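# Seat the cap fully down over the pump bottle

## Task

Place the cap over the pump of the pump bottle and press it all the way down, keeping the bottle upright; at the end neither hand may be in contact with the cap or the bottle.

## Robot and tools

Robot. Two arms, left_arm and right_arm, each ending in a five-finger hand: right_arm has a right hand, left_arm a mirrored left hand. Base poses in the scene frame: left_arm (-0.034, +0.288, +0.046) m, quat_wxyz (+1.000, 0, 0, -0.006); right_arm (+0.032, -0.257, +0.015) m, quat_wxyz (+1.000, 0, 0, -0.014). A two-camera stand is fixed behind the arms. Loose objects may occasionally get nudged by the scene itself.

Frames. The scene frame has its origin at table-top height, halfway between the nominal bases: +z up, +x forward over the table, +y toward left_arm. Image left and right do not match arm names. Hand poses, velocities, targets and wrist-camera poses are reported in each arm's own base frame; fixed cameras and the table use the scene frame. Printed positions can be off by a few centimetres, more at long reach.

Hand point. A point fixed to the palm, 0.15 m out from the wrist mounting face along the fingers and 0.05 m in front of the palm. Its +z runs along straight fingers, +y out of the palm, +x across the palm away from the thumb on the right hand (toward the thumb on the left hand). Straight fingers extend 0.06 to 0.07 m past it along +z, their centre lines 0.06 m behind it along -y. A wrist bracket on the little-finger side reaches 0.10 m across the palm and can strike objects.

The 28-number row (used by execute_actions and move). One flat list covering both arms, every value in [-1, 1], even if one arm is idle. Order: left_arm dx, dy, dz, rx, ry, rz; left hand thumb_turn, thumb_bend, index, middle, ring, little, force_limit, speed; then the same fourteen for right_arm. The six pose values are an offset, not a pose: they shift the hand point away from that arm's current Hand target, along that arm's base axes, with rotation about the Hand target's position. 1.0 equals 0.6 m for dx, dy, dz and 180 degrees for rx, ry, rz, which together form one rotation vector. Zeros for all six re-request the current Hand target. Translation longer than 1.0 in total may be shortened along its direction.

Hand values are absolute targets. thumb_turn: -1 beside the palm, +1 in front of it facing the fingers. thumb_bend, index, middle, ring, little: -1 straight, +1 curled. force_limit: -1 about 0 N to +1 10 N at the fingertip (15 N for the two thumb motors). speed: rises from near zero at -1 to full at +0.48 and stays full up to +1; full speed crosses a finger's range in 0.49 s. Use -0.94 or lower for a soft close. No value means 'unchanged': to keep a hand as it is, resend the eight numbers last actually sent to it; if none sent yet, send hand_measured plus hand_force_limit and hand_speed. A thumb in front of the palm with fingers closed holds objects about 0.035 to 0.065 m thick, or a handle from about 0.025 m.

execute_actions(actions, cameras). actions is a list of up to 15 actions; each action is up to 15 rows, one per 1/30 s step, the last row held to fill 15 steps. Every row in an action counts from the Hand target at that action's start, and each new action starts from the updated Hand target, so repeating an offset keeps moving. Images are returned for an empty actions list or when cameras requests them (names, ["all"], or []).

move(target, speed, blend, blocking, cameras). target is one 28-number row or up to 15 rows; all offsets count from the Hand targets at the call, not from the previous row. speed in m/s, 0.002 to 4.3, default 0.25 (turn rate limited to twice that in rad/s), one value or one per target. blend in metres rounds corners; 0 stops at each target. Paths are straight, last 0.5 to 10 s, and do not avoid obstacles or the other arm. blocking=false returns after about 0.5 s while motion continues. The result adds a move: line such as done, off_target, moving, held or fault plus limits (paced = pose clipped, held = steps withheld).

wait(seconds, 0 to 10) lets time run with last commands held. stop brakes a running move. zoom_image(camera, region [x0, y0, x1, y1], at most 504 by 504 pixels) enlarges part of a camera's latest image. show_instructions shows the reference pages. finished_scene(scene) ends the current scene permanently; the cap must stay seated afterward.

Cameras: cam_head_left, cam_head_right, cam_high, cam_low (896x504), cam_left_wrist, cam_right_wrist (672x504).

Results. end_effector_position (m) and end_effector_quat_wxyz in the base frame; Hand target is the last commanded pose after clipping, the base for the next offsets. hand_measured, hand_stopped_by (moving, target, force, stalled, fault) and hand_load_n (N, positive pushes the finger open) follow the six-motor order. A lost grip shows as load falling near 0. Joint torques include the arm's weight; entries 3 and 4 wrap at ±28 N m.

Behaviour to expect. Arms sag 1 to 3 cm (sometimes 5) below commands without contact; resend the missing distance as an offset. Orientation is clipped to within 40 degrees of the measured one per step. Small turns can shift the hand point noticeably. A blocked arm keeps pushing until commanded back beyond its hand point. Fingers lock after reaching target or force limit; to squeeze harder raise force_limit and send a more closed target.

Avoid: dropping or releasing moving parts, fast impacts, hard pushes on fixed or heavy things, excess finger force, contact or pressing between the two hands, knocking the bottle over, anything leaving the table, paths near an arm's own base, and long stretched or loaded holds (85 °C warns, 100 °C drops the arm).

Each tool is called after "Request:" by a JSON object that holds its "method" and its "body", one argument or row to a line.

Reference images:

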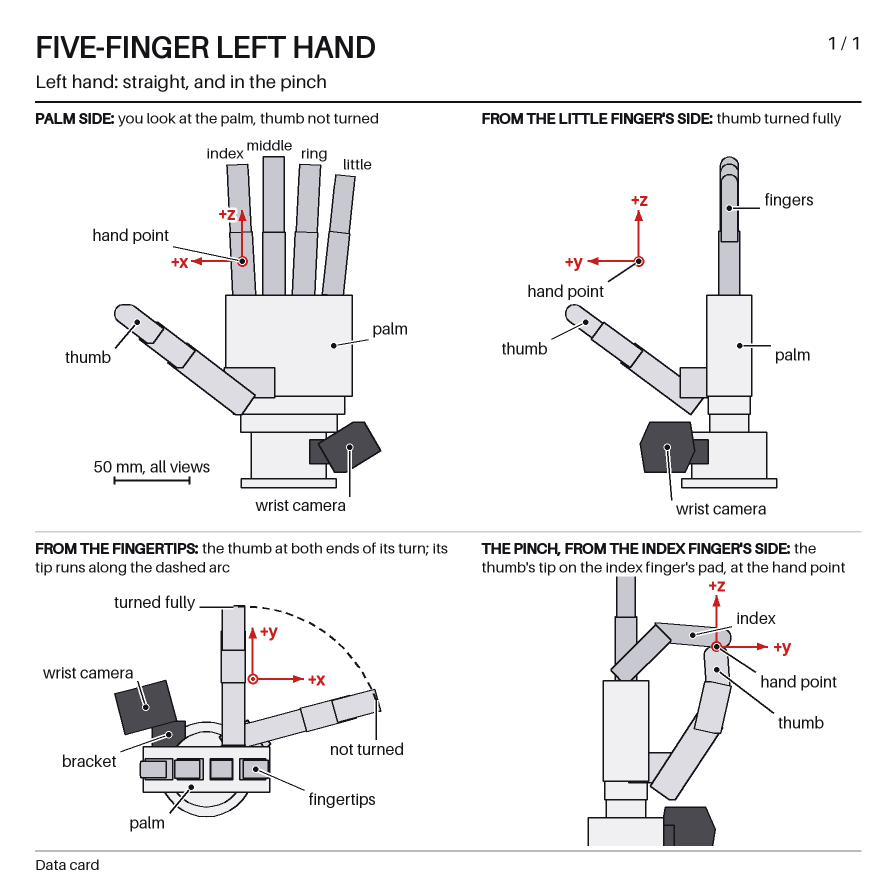

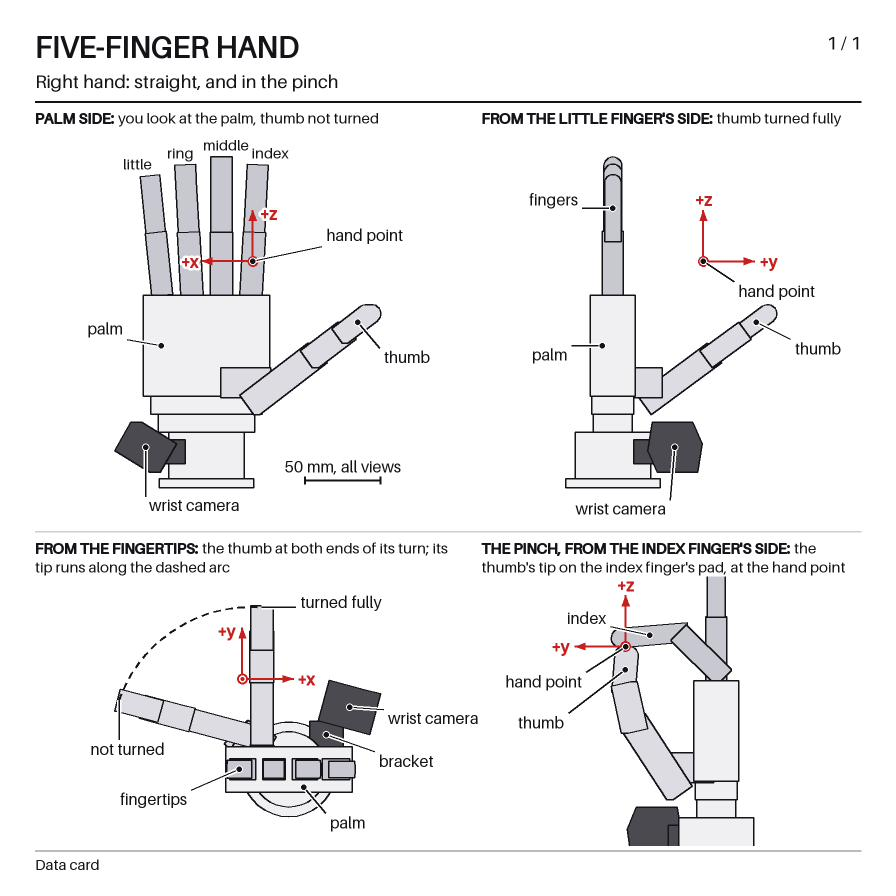

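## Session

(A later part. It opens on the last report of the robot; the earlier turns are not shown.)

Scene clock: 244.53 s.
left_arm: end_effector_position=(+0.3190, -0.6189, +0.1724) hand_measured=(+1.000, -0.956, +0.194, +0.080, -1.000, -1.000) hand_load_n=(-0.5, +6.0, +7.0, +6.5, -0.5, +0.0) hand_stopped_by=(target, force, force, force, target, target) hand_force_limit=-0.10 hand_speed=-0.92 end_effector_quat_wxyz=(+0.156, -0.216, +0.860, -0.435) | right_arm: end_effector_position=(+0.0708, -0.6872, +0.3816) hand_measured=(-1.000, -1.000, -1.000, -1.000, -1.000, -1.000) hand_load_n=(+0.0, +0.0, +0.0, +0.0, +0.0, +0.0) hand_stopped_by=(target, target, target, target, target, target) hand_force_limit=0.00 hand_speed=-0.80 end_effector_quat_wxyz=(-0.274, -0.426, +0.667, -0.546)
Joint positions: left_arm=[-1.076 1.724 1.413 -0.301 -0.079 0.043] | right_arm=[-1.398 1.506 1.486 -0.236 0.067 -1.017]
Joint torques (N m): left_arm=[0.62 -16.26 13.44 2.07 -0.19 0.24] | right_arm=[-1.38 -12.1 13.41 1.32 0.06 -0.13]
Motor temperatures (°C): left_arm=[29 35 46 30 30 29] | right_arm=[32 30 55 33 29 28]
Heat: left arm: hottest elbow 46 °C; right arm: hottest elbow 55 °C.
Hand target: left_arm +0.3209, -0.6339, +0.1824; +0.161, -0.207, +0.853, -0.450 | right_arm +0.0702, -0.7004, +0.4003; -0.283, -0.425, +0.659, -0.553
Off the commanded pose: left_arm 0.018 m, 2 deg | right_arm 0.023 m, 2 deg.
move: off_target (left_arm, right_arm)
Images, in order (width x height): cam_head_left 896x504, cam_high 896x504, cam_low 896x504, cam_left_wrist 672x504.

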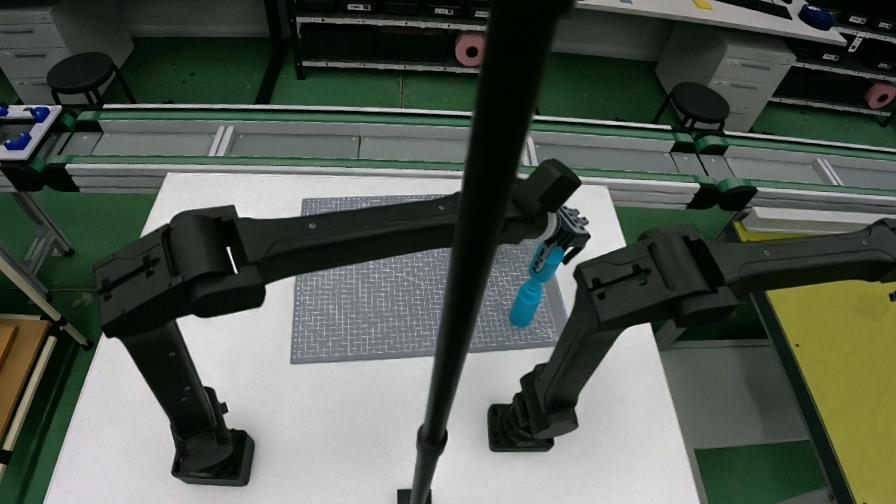

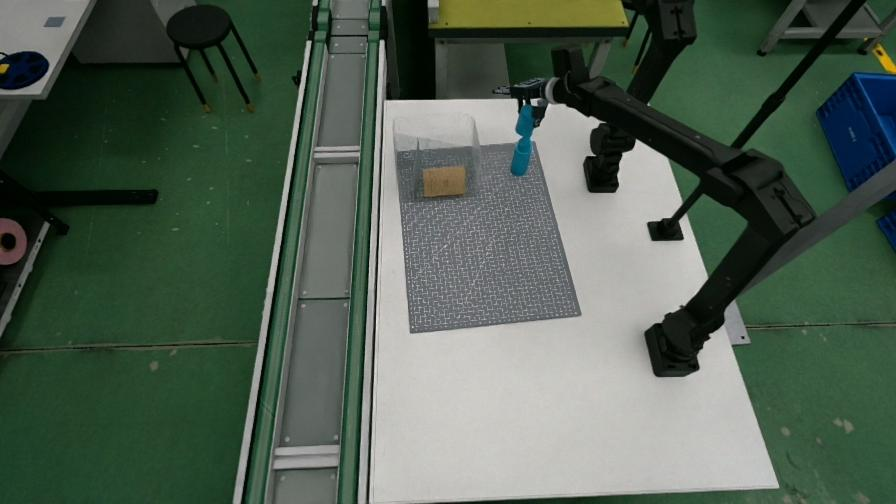

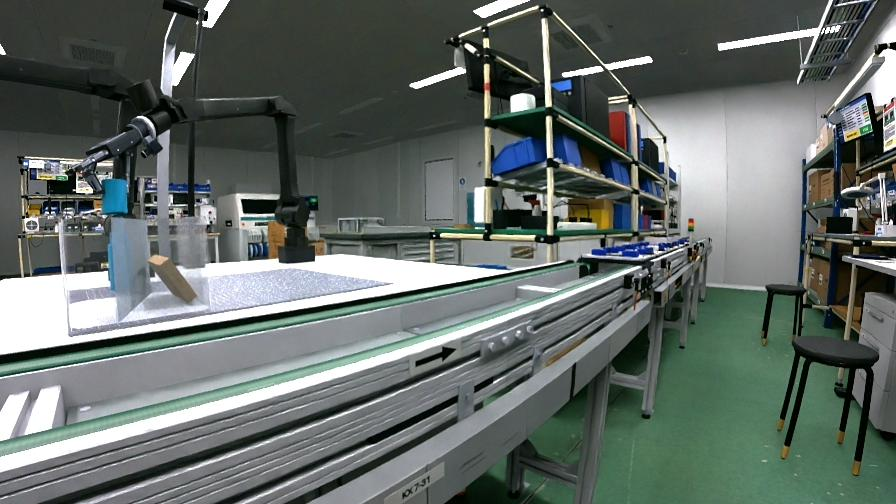

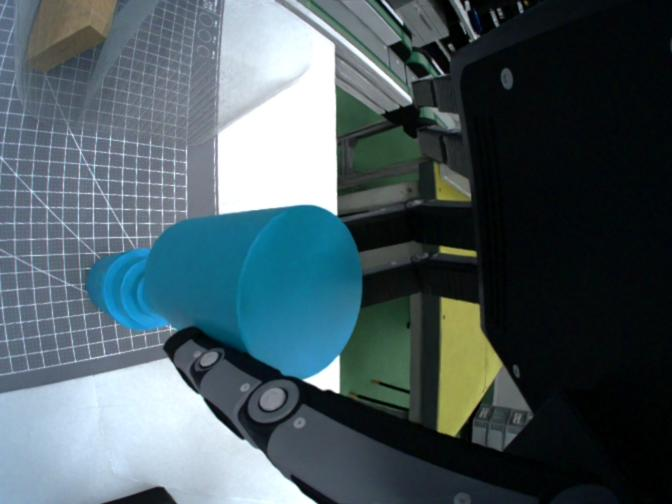

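Request:
{"method": "move", "body": {
  "target": [
    [-0.012,0.011,0.0,0,-0.004,0,1,-0.5,0.3,0.3,-1,-1,-0.1,-0.92,0,0,0,0,0,0,-1,-1,-1,-1,-1,-1,0,-0.8]
  ],
  "speed": 0.06,
  "cameras": ["cam_head_left","cam_high","cam_low"]
}}

Request:
{"method": "zoom_image", "body": {
  "camera": "cam_high",
  "region": [490, 90, 570, 190]
}}

Request:
{"method": "zoom_image", "body": {
  "camera": "cam_head_left",
  "region": [490, 220, 570, 340]
}}

Request:
{"method": "zoom_image", "body": {
  "camera": "cam_low",
  "region": [80, 150, 170, 300]
}}

Scene clock: 252.60 s.
left_arm: end_effector_position=(+0.3172, -0.6237, +0.1754) hand_measured=(+1.000, -0.956, +0.194, +0.080, -1.000, -1.000) hand_load_n=(-0.5, +6.5, +6.5, +7.0, +0.0, +0.0) hand_stopped_by=(target, force, force, force, target, target) hand_force_limit=-0.10 hand_speed=-0.92 end_effector_quat_wxyz=(+0.162, -0.213, +0.857, -0.441) | right_arm: end_effector_position=(+0.0708, -0.6872, +0.3816) hand_measured=(-1.000, -1.000, -1.000, -1.000, -1.000, -1.000) hand_load_n=(+0.0, +0.0, +0.0, +0.0, +0.0, +0.0) hand_stopped_by=(target, target, target, target, target, target) hand_force_limit=0.00 hand_speed=-0.80 end_effector_quat_wxyz=(-0.274, -0.426, +0.667, -0.546)
Joint positions: left_arm=[-1.085 1.724 1.413 -0.284 -0.092 0.048] | right_arm=[-1.398 1.506 1.486 -0.236 0.067 -1.017]
Joint torques (N m): left_arm=[0.79 -18.26 10.17 2.35 -0.22 0.26] | right_arm=[-1.26 -12.1 13.35 1.4 0.07 -0.12]
Motor temperatures (°C): left_arm=[29 35 46 30 30 29] | right_arm=[32 30 56 33 29 28]
Heat: left arm: hottest elbow 46 °C; right arm: hottest elbow 56 °C.
Hand target: left_arm +0.3138, -0.6274, +0.1824; +0.166, -0.204, +0.852, -0.452 | right_arm +0.0702, -0.7004, +0.4003; -0.283, -0.425, +0.659, -0.553
Off the commanded pose: left_arm 0.009 m, 2 deg | right_arm 0.023 m, 2 deg.
move: off_target (right_arm)
Images, in order (width x height): cam_head_left 896x504, cam_high 896x504, cam_low 896x504.

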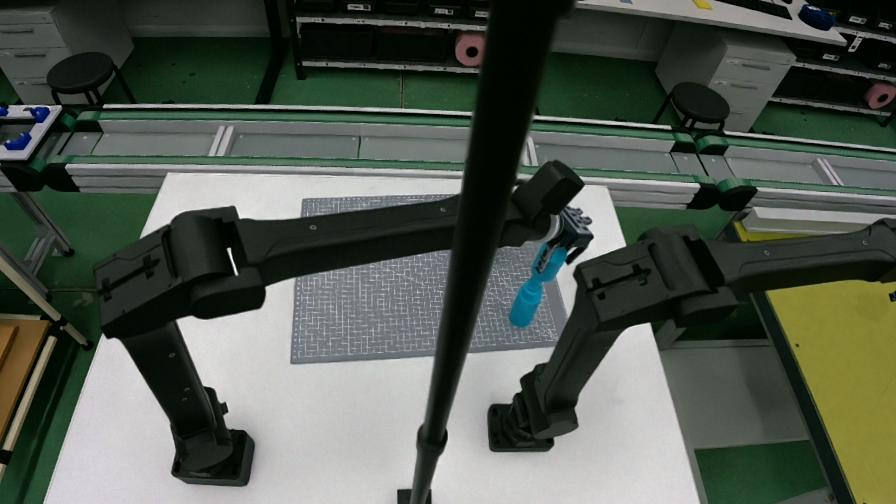

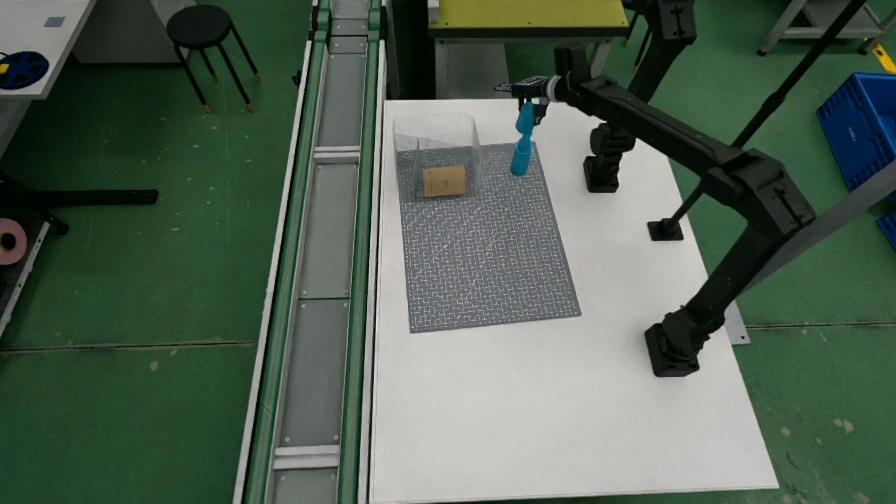

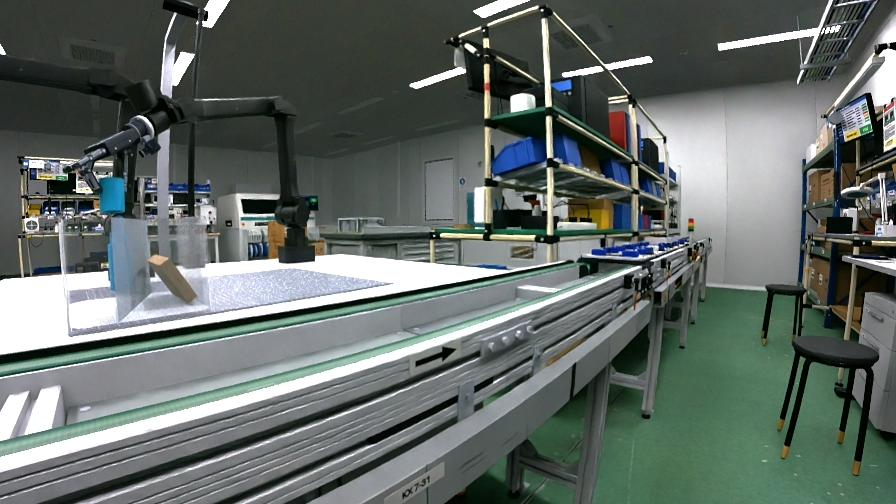

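Scaled by 5.040.

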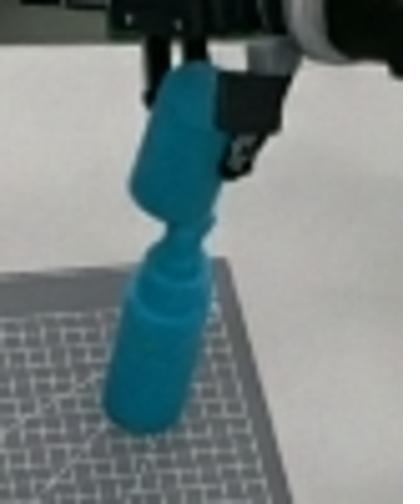

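Scaled by 4.200.

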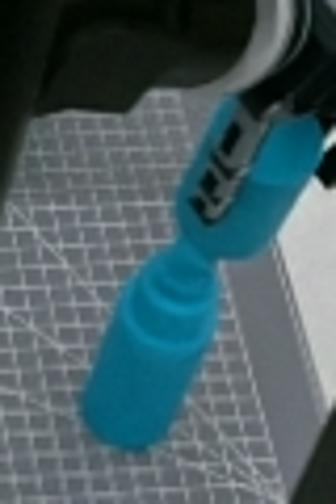

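Scaled by 3.360.

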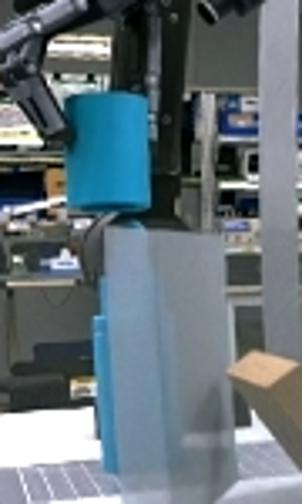

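Request:
{"method": "move", "body": {
  "target": [-0.012,0.022,0.008,0,0,0,1,-0.5,0.3,0.3,-1,-1,-0.1,-0.92,0,0,0,0,0,0,-1,-1,-1,-1,-1,-1,0,-0.8],
  "speed": 0.05,
  "cameras": ["cam_high","cam_low","cam_head_left"]
}}

Request:
{"method": "zoom_image", "body": {
  "camera": "cam_low",
  "region": [80, 150, 170, 300]
}}

Request:
{"method": "zoom_image", "body": {
  "camera": "cam_high",
  "region": [490, 90, 570, 190]
}}

Scene clock: 271.27 s.
left_arm: end_effector_position=(+0.3116, -0.6127, +0.1620) hand_measured=(+1.000, -0.956, +0.194, +0.080, -1.000, -1.000) hand_load_n=(+0.0, +6.5, +4.5, +5.0, +0.0, -0.5) hand_stopped_by=(target, force, force, force, target, target) hand_force_limit=-0.10 hand_speed=-0.92 end_effector_quat_wxyz=(+0.160, -0.213, +0.862, -0.431) | right_arm: end_effector_position=(+0.0708, -0.6872, +0.3816) hand_measured=(-1.000, -1.000, -1.000, -1.000, -1.000, -1.000) hand_load_n=(+0.0, +0.0, +0.0, +0.0, +0.0, +0.0) hand_stopped_by=(target, target, target, target, target, target) hand_force_limit=0.00 hand_speed=-0.80 end_effector_quat_wxyz=(-0.274, -0.426, +0.667, -0.546)
Joint positions: left_arm=[-1.085 1.713 1.374 -0.279 -0.092 0.048] | right_arm=[-1.398 1.506 1.486 -0.236 0.067 -1.017]
Joint torques (N m): left_arm=[0.97 -20.66 10.03 1.84 -0.21 0.24] | right_arm=[-1.44 -12.16 13.33 1.37 0.07 -0.12]
Motor temperatures (°C): left_arm=[29 34 44 30 30 29] | right_arm=[32 30 57 33 29 28]
Heat: left arm: hottest elbow 44 °C; right arm: hottest elbow 57 °C.
Hand target: left_arm +0.3066, -0.6141, +0.1872; +0.167, -0.204, +0.852, -0.452 | right_arm +0.0702, -0.7004, +0.4003; -0.283, -0.425, +0.659, -0.553
Off the commanded pose: left_arm 0.026 m, 3 deg | right_arm 0.023 m, 2 deg.
move: off_target (left_arm, right_arm)
Images, in order (width x height): cam_head_left 896x504, cam_high 896x504, cam_low 896x504.

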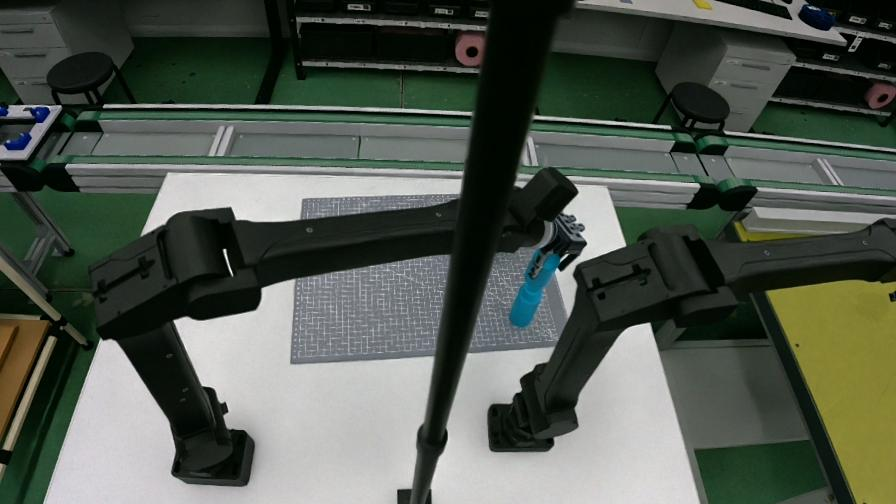

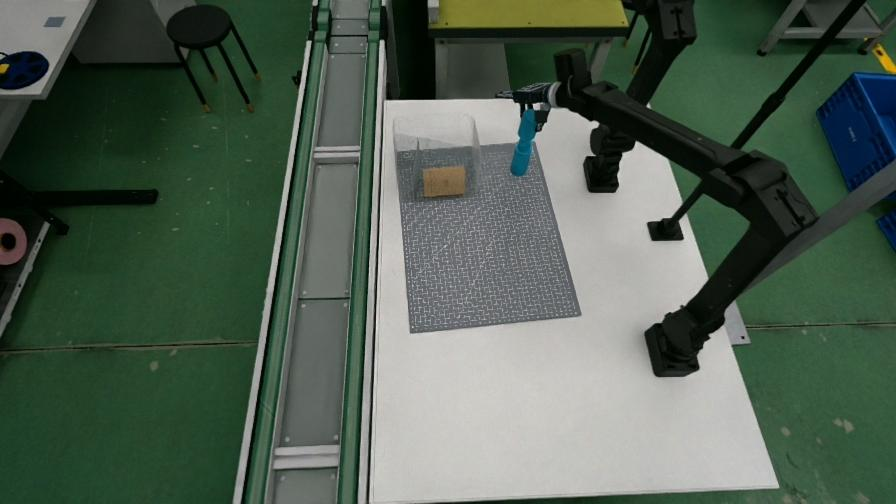

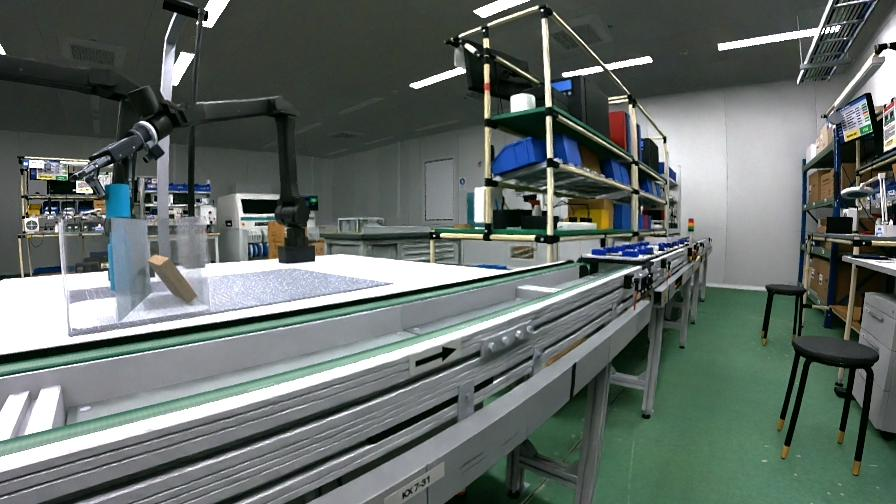

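Scaled by 3.360.

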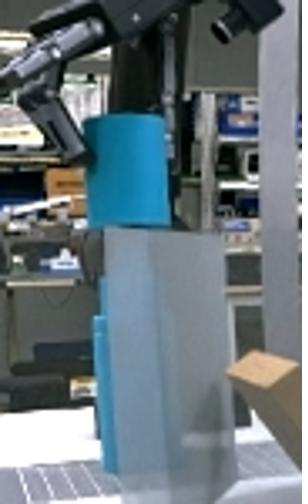

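Scaled by 5.040.

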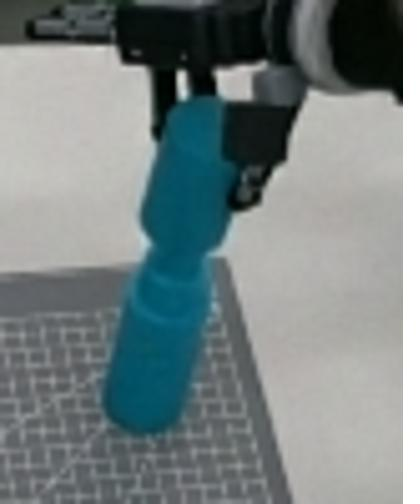

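Request:
{"method": "zoom_image", "body": {
  "camera": "cam_head_left",
  "region": [490, 220, 570, 340]
}}

Scaled by 4.200.

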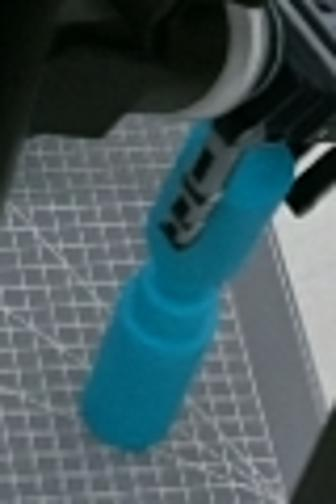

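Request:
{"method": "move", "body": {
  "target": [0,0,-0.04,0,0,0,1,-0.5,0.3,0.3,-1,-1,-0.1,-0.92,0,0,0,0,0,0,-1,-1,-1,-1,-1,-1,0,-0.8],
  "speed": 0.04,
  "cameras": ["cam_high","cam_low","cam_head_left"]
}}

Request:
{"method": "zoom_image", "body": {
  "camera": "cam_low",
  "region": [80, 150, 170, 300]
}}

Request:
{"method": "zoom_image", "body": {
  "camera": "cam_high",
  "region": [490, 90, 570, 190]
}}

Scene clock: 278.37 s.
left_arm: end_effector_position=(+0.3106, -0.6108, +0.1513) hand_measured=(+1.000, -0.956, +0.194, +0.080, -1.000, -1.000) hand_load_n=(-0.5, +7.0, +5.0, +5.0, -0.5, +0.0) hand_stopped_by=(target, force, force, force, target, target) hand_force_limit=-0.10 hand_speed=-0.92 end_effector_quat_wxyz=(+0.162, -0.213, +0.858, -0.438) | right_arm: end_effector_position=(+0.0708, -0.6872, +0.3816) hand_measured=(-1.000, -1.000, -1.000, -1.000, -1.000, -1.000) hand_load_n=(+0.0, +0.0, +0.0, -0.5, +0.0, -0.5) hand_stopped_by=(target, target, target, target, target, target) hand_force_limit=0.00 hand_speed=-0.80 end_effector_quat_wxyz=(-0.274, -0.426, +0.667, -0.546)
Joint positions: left_arm=[-1.085 1.712 1.334 -0.224 -0.092 0.048] | right_arm=[-1.398 1.506 1.486 -0.236 0.067 -1.017]
Joint torques (N m): left_arm=[0.79 -18.37 9.88 2.17 -0.2 0.24] | right_arm=[-1.26 -12.1 13.37 1.4 0.07 -0.12]
Motor temperatures (°C): left_arm=[29 36 43 30 30 29] | right_arm=[32 30 58 33 29 28]
Heat: left arm: hottest elbow 43 °C; right arm: hottest elbow 58 °C.
Hand target: left_arm +0.3066, -0.6140, +0.1632; +0.167, -0.204, +0.852, -0.452 | right_arm +0.0702, -0.7004, +0.4003; -0.283, -0.425, +0.659, -0.553
Off the commanded pose: left_arm 0.013 m, 2 deg | right_arm 0.023 m, 2 deg.
move: off_target (left_arm, right_arm)
Images, in order (width x height): cam_head_left 896x504, cam_high 896x504, cam_low 896x504.

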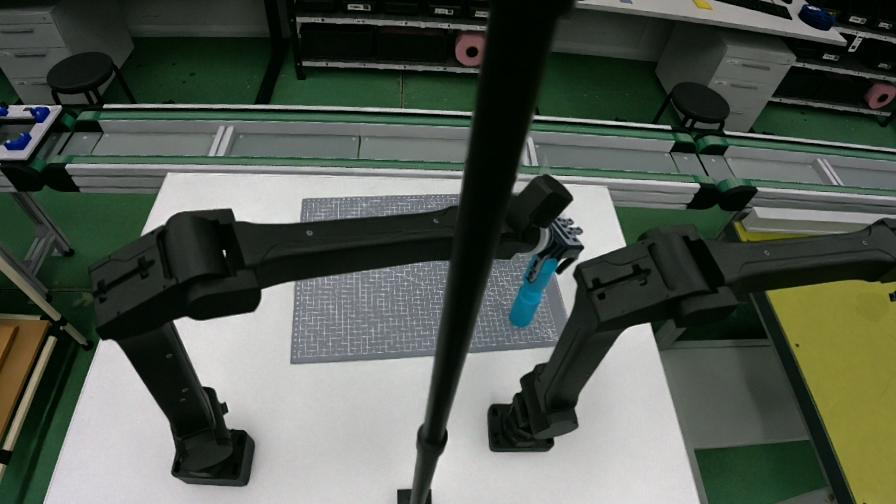

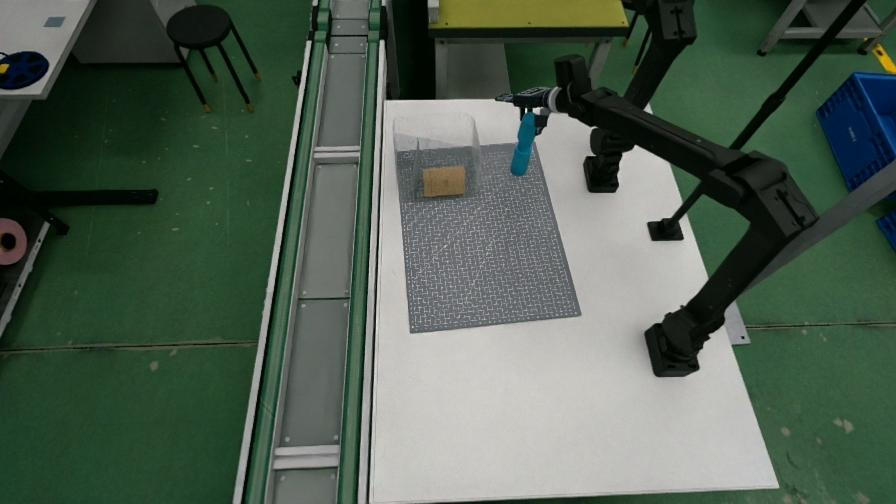

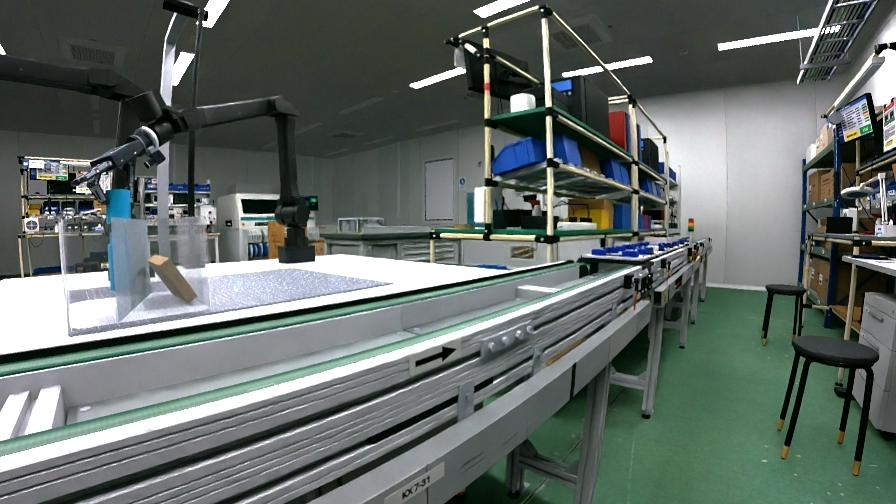

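Scaled by 3.360.

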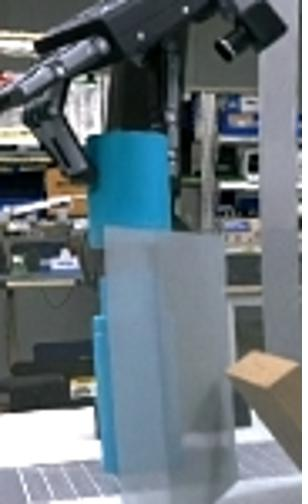

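Scaled by 5.040.

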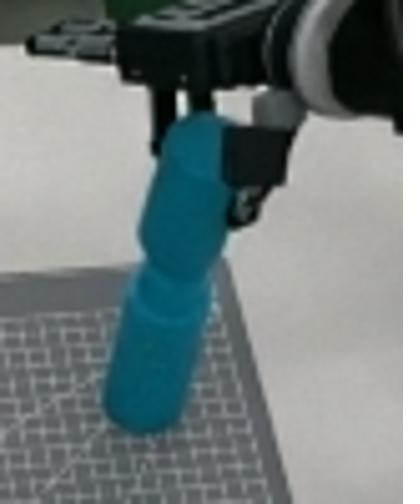

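Request:
{"method": "move", "body": {
  "target": [0,0,-0.04,0,0,0,1,-0.5,0.3,0.3,-1,-1,-0.1,-0.92,0,0,0,0,0,0,-1,-1,-1,-1,-1,-1,0,-0.8],
  "speed": 0.04,
  "cameras": ["cam_high","cam_low","cam_head_left"]
}}

Request:
{"method": "zoom_image", "body": {
  "camera": "cam_low",
  "region": [80, 150, 170, 300]
}}

Request:
{"method": "zoom_image", "body": {
  "camera": "cam_high",
  "region": [490, 90, 570, 190]
}}

Scene clock: 282.87 s.
left_arm: end_effector_position=(+0.3104, -0.6104, +0.1432) hand_measured=(+1.000, -0.956, +0.194, +0.080, -1.000, -1.000) hand_load_n=(-0.5, +7.0, +4.5, +5.5, +0.0, +0.0) hand_stopped_by=(target, force, force, force, target, target) hand_force_limit=-0.10 hand_speed=-0.92 end_effector_quat_wxyz=(+0.165, -0.212, +0.853, -0.448) | right_arm: end_effector_position=(+0.0708, -0.6872, +0.3816) hand_measured=(-1.000, -1.000, -1.000, -1.000, -1.000, -1.000) hand_load_n=(+0.0, +0.0, +0.0, +0.0, +0.0, +0.0) hand_stopped_by=(target, target, target, target, target, target) hand_force_limit=0.00 hand_speed=-0.80 end_effector_quat_wxyz=(-0.274, -0.426, +0.667, -0.546)
Joint positions: left_arm=[-1.085 1.712 1.299 -0.164 -0.092 0.048] | right_arm=[-1.398 1.506 1.486 -0.236 0.067 -1.017]
Joint torques (N m): left_arm=[0.73 -16.79 9.81 1.98 -0.21 0.25] | right_arm=[-1.26 -12.04 13.37 1.46 0.07 -0.11]
Motor temperatures (°C): left_arm=[29 36 43 30 30 29] | right_arm=[32 30 58 33 29 28]
Heat: left arm: hottest elbow 43 °C; right arm: hottest elbow 58 °C.
Hand target: left_arm +0.3066, -0.6140, +0.1392; +0.167, -0.204, +0.852, -0.452 | right_arm +0.0702, -0.7004, +0.4003; -0.283, -0.425, +0.659, -0.553
Off the commanded pose: left_arm 0.007 m, 1 deg | right_arm 0.023 m, 2 deg.
move: off_target (right_arm)
Images, in order (width x height): cam_head_left 896x504, cam_high 896x504, cam_low 896x504.

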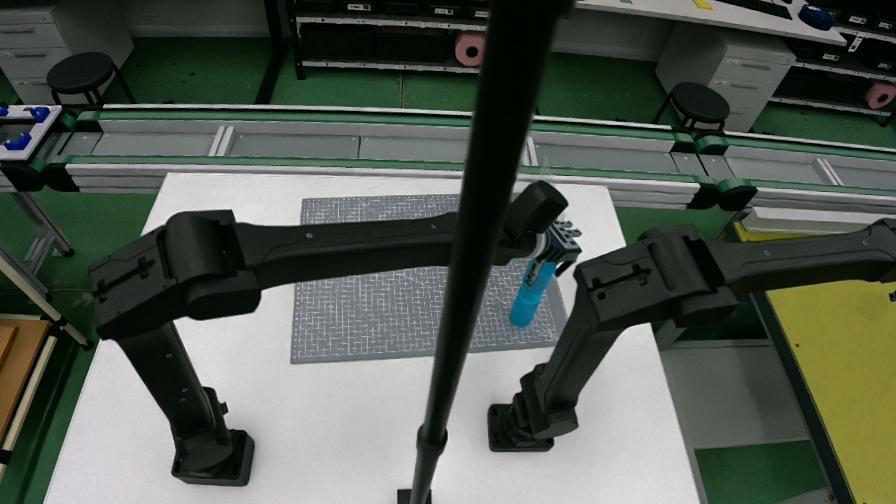

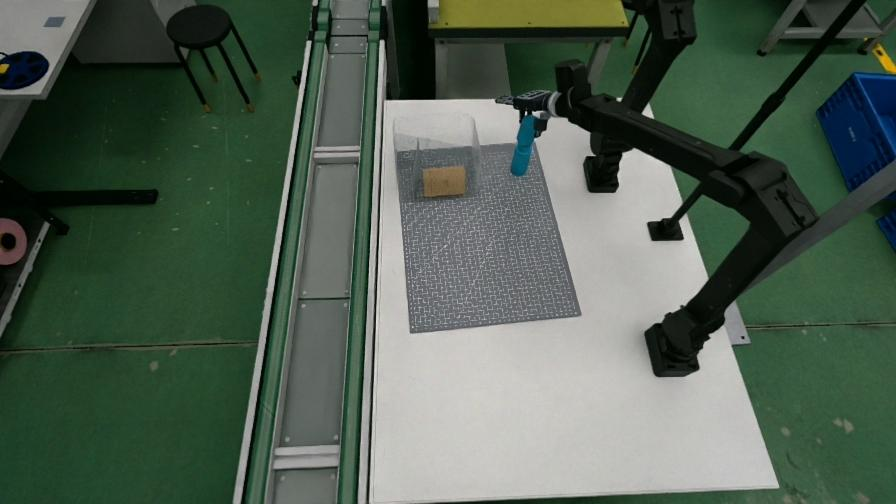

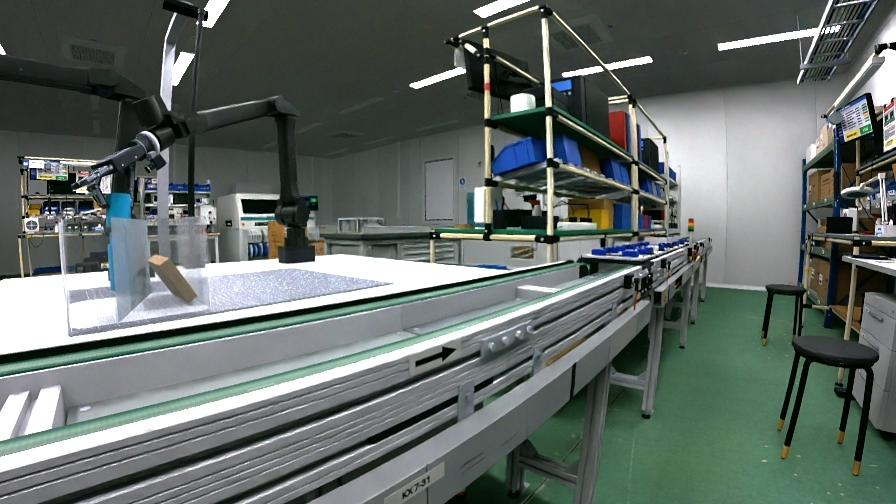

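Scaled by 3.360.

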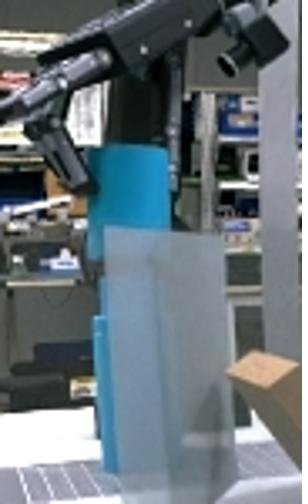

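Scaled by 5.040.

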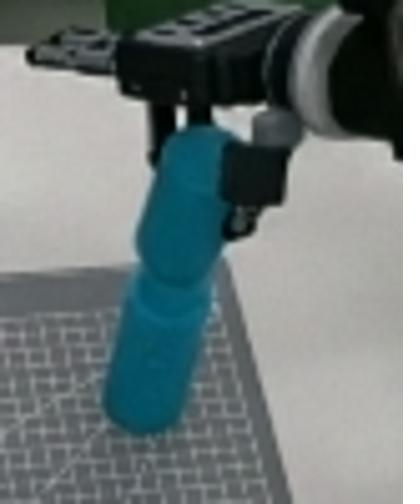

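Request:
{"method": "move", "body": {
  "target": [0,0,-0.03,0,0,0,1,-0.5,0.3,0.3,-1,-1,-0.1,-0.92,0,0,0,0,0,0,-1,-1,-1,-1,-1,-1,0,-0.8],
  "speed": 0.04,
  "cameras": ["cam_high","cam_low","cam_head_left"]
}}

Request:
{"method": "zoom_image", "body": {
  "camera": "cam_low",
  "region": [80, 150, 170, 300]
}}

Request:
{"method": "zoom_image", "body": {
  "camera": "cam_high",
  "region": [490, 90, 570, 190]
}}

Scene clock: 287.20 s.
left_arm: end_effector_position=(+0.3099, -0.6106, +0.1323) hand_measured=(+1.000, -0.956, +0.194, +0.080, -1.000, -1.000) hand_load_n=(+0.0, +7.5, +5.0, +5.0, +0.0, +0.0) hand_stopped_by=(target, force, force, force, target, target) hand_force_limit=-0.10 hand_speed=-0.92 end_effector_quat_wxyz=(+0.166, -0.211, +0.850, -0.453) | right_arm: end_effector_position=(+0.0708, -0.6872, +0.3816) hand_measured=(-1.000, -1.000, -1.000, -1.000, -1.000, -1.000) hand_load_n=(+0.0, +0.0, +0.0, +0.0, +0.0, +0.0) hand_stopped_by=(target, target, target, target, target, target) hand_force_limit=0.00 hand_speed=-0.80 end_effector_quat_wxyz=(-0.274, -0.426, +0.667, -0.546)
Joint positions: left_arm=[-1.086 1.721 1.274 -0.12 -0.092 0.048] | right_arm=[-1.398 1.506 1.486 -0.236 0.067 -1.017]
Joint torques (N m): left_arm=[0.91 -15.62 9.69 2.11 -0.21 0.26] | right_arm=[-1.26 -12.4 13.35 1.36 0.06 -0.13]
Motor temperatures (°C): left_arm=[29 37 43 30 30 29] | right_arm=[32 30 58 33 29 28]
Heat: left arm: hottest elbow 43 °C; right arm: hottest elbow 58 °C.
Hand target: left_arm +0.3066, -0.6141, +0.1212; +0.167, -0.204, +0.852, -0.452 | right_arm +0.0702, -0.7004, +0.4003; -0.283, -0.425, +0.659, -0.553
Off the commanded pose: left_arm 0.012 m, 1 deg | right_arm 0.023 m, 2 deg.
move: off_target (left_arm, right_arm)
Images, in order (width x height): cam_head_left 896x504, cam_high 896x504, cam_low 896x504.

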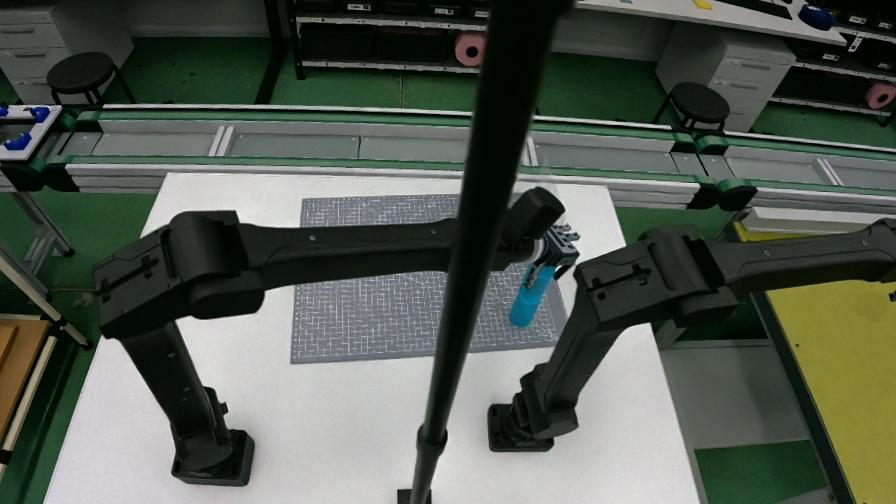

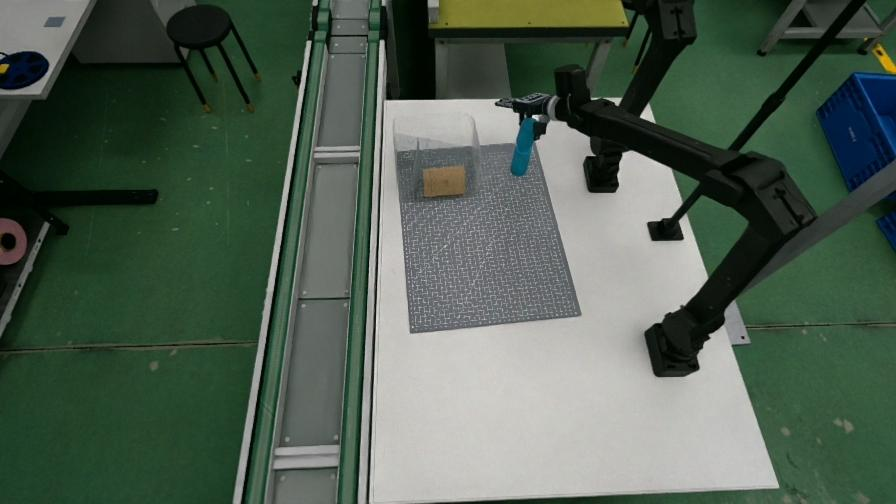

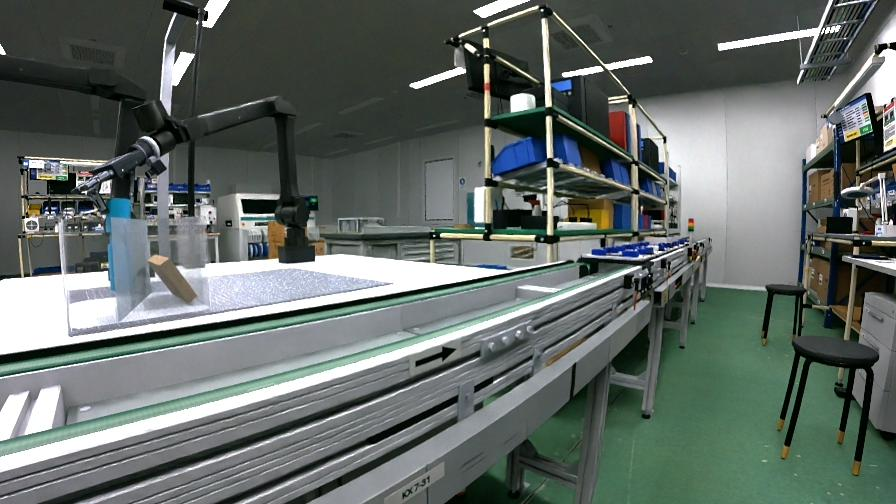

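Scaled by 3.360.

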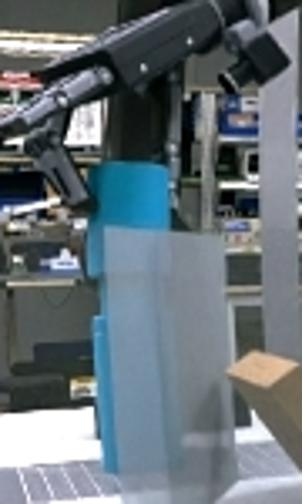

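Scaled by 5.040.

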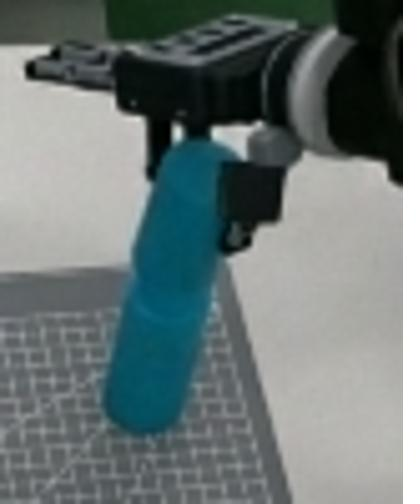

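Request:
{"method": "move", "body": {
  "target": [0,0,-0.03,0,0,0,1,-0.5,0.3,0.3,-1,-1,-0.1,-0.92,0,0,0,0,0,0,-1,-1,-1,-1,-1,-1,0,-0.8],
  "speed": 0.04,
  "cameras": ["cam_high","cam_low","cam_head_left"]
}}

Request:
{"method": "zoom_image", "body": {
  "camera": "cam_low",
  "region": [80, 150, 170, 300]
}}

Request:
{"method": "zoom_image", "body": {
  "camera": "cam_high",
  "region": [490, 90, 570, 190]
}}

Scene clock: 294.80 s.
left_arm: end_effector_position=(+0.3117, -0.6146, +0.1340) hand_measured=(+1.000, -0.956, +0.194, +0.080, -1.000, -1.000) hand_load_n=(-1.5, +7.5, +4.0, +4.0, +0.0, +0.0) hand_stopped_by=(target, force, force, force, target, target) hand_force_limit=-0.10 hand_speed=-0.92 end_effector_quat_wxyz=(+0.169, -0.210, +0.842, -0.468) | right_arm: end_effector_position=(+0.0708, -0.6872, +0.3816) hand_measured=(-1.000, -1.000, -1.000, -1.000, -1.000, -1.000) hand_load_n=(+0.0, +0.0, +0.0, +0.0, -0.5, +0.0) hand_stopped_by=(target, target, target, target, target, target) hand_force_limit=0.00 hand_speed=-0.80 end_effector_quat_wxyz=(-0.274, -0.426, +0.667, -0.546)
Joint positions: left_arm=[-1.086 1.722 1.259 -0.07 -0.092 0.048] | right_arm=[-1.398 1.506 1.486 -0.236 0.067 -1.017]
Joint torques (N m): left_arm=[0.91 -13.98 8.69 1.98 -0.18 0.24] | right_arm=[-1.61 -12.04 13.37 1.37 0.07 -0.12]
Motor temperatures (°C): left_arm=[29 37 43 30 30 29] | right_arm=[32 30 59 33 29 28]
Heat: left arm: hottest elbow 43 °C; right arm: hottest elbow 59 °C.
Hand target: left_arm +0.3065, -0.6141, +0.1032; +0.167, -0.204, +0.852, -0.452 | right_arm +0.0702, -0.7004, +0.4003; -0.283, -0.425, +0.659, -0.553
Off the commanded pose: left_arm 0.031 m, 2 deg | right_arm 0.023 m, 2 deg.
move: off_target (left_arm, right_arm)
Images, in order (width x height): cam_head_left 896x504, cam_high 896x504, cam_low 896x504.

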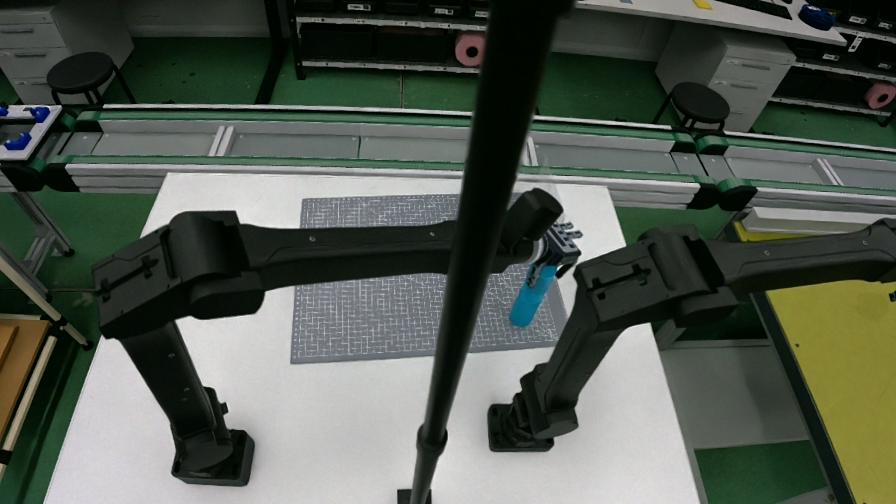

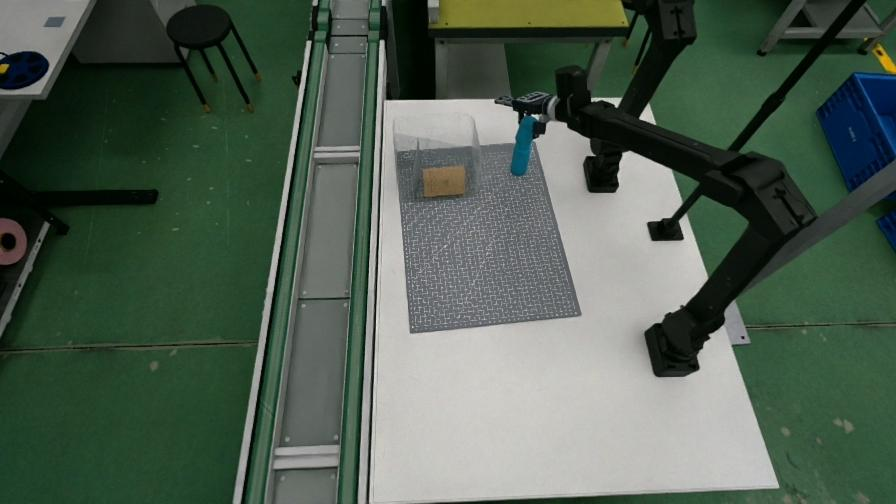

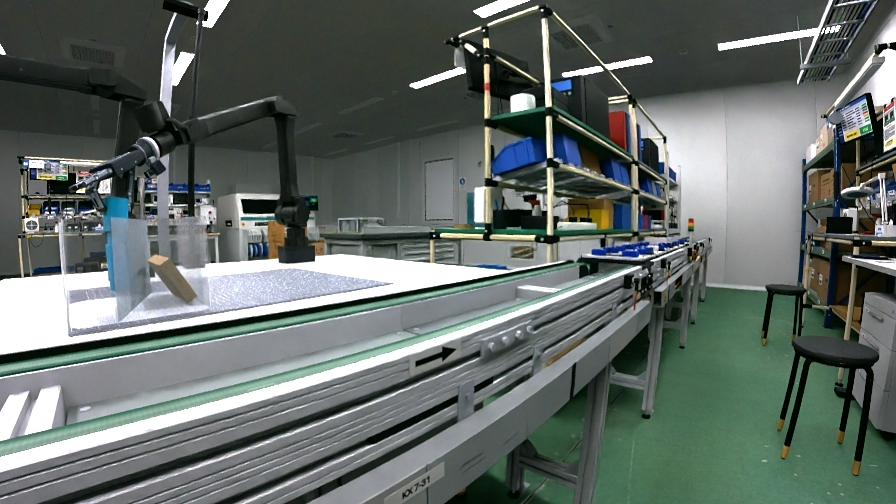

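Scaled by 3.360.

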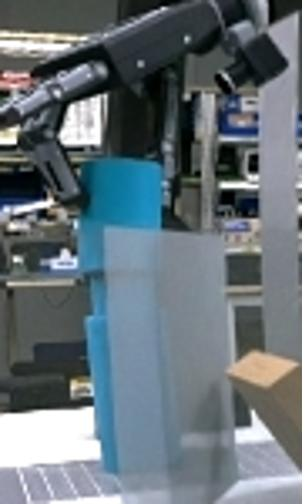

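Scaled by 5.040.

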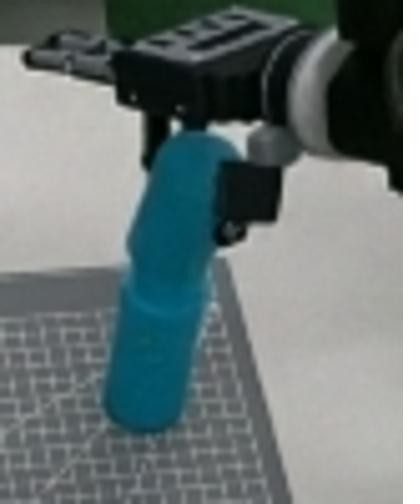

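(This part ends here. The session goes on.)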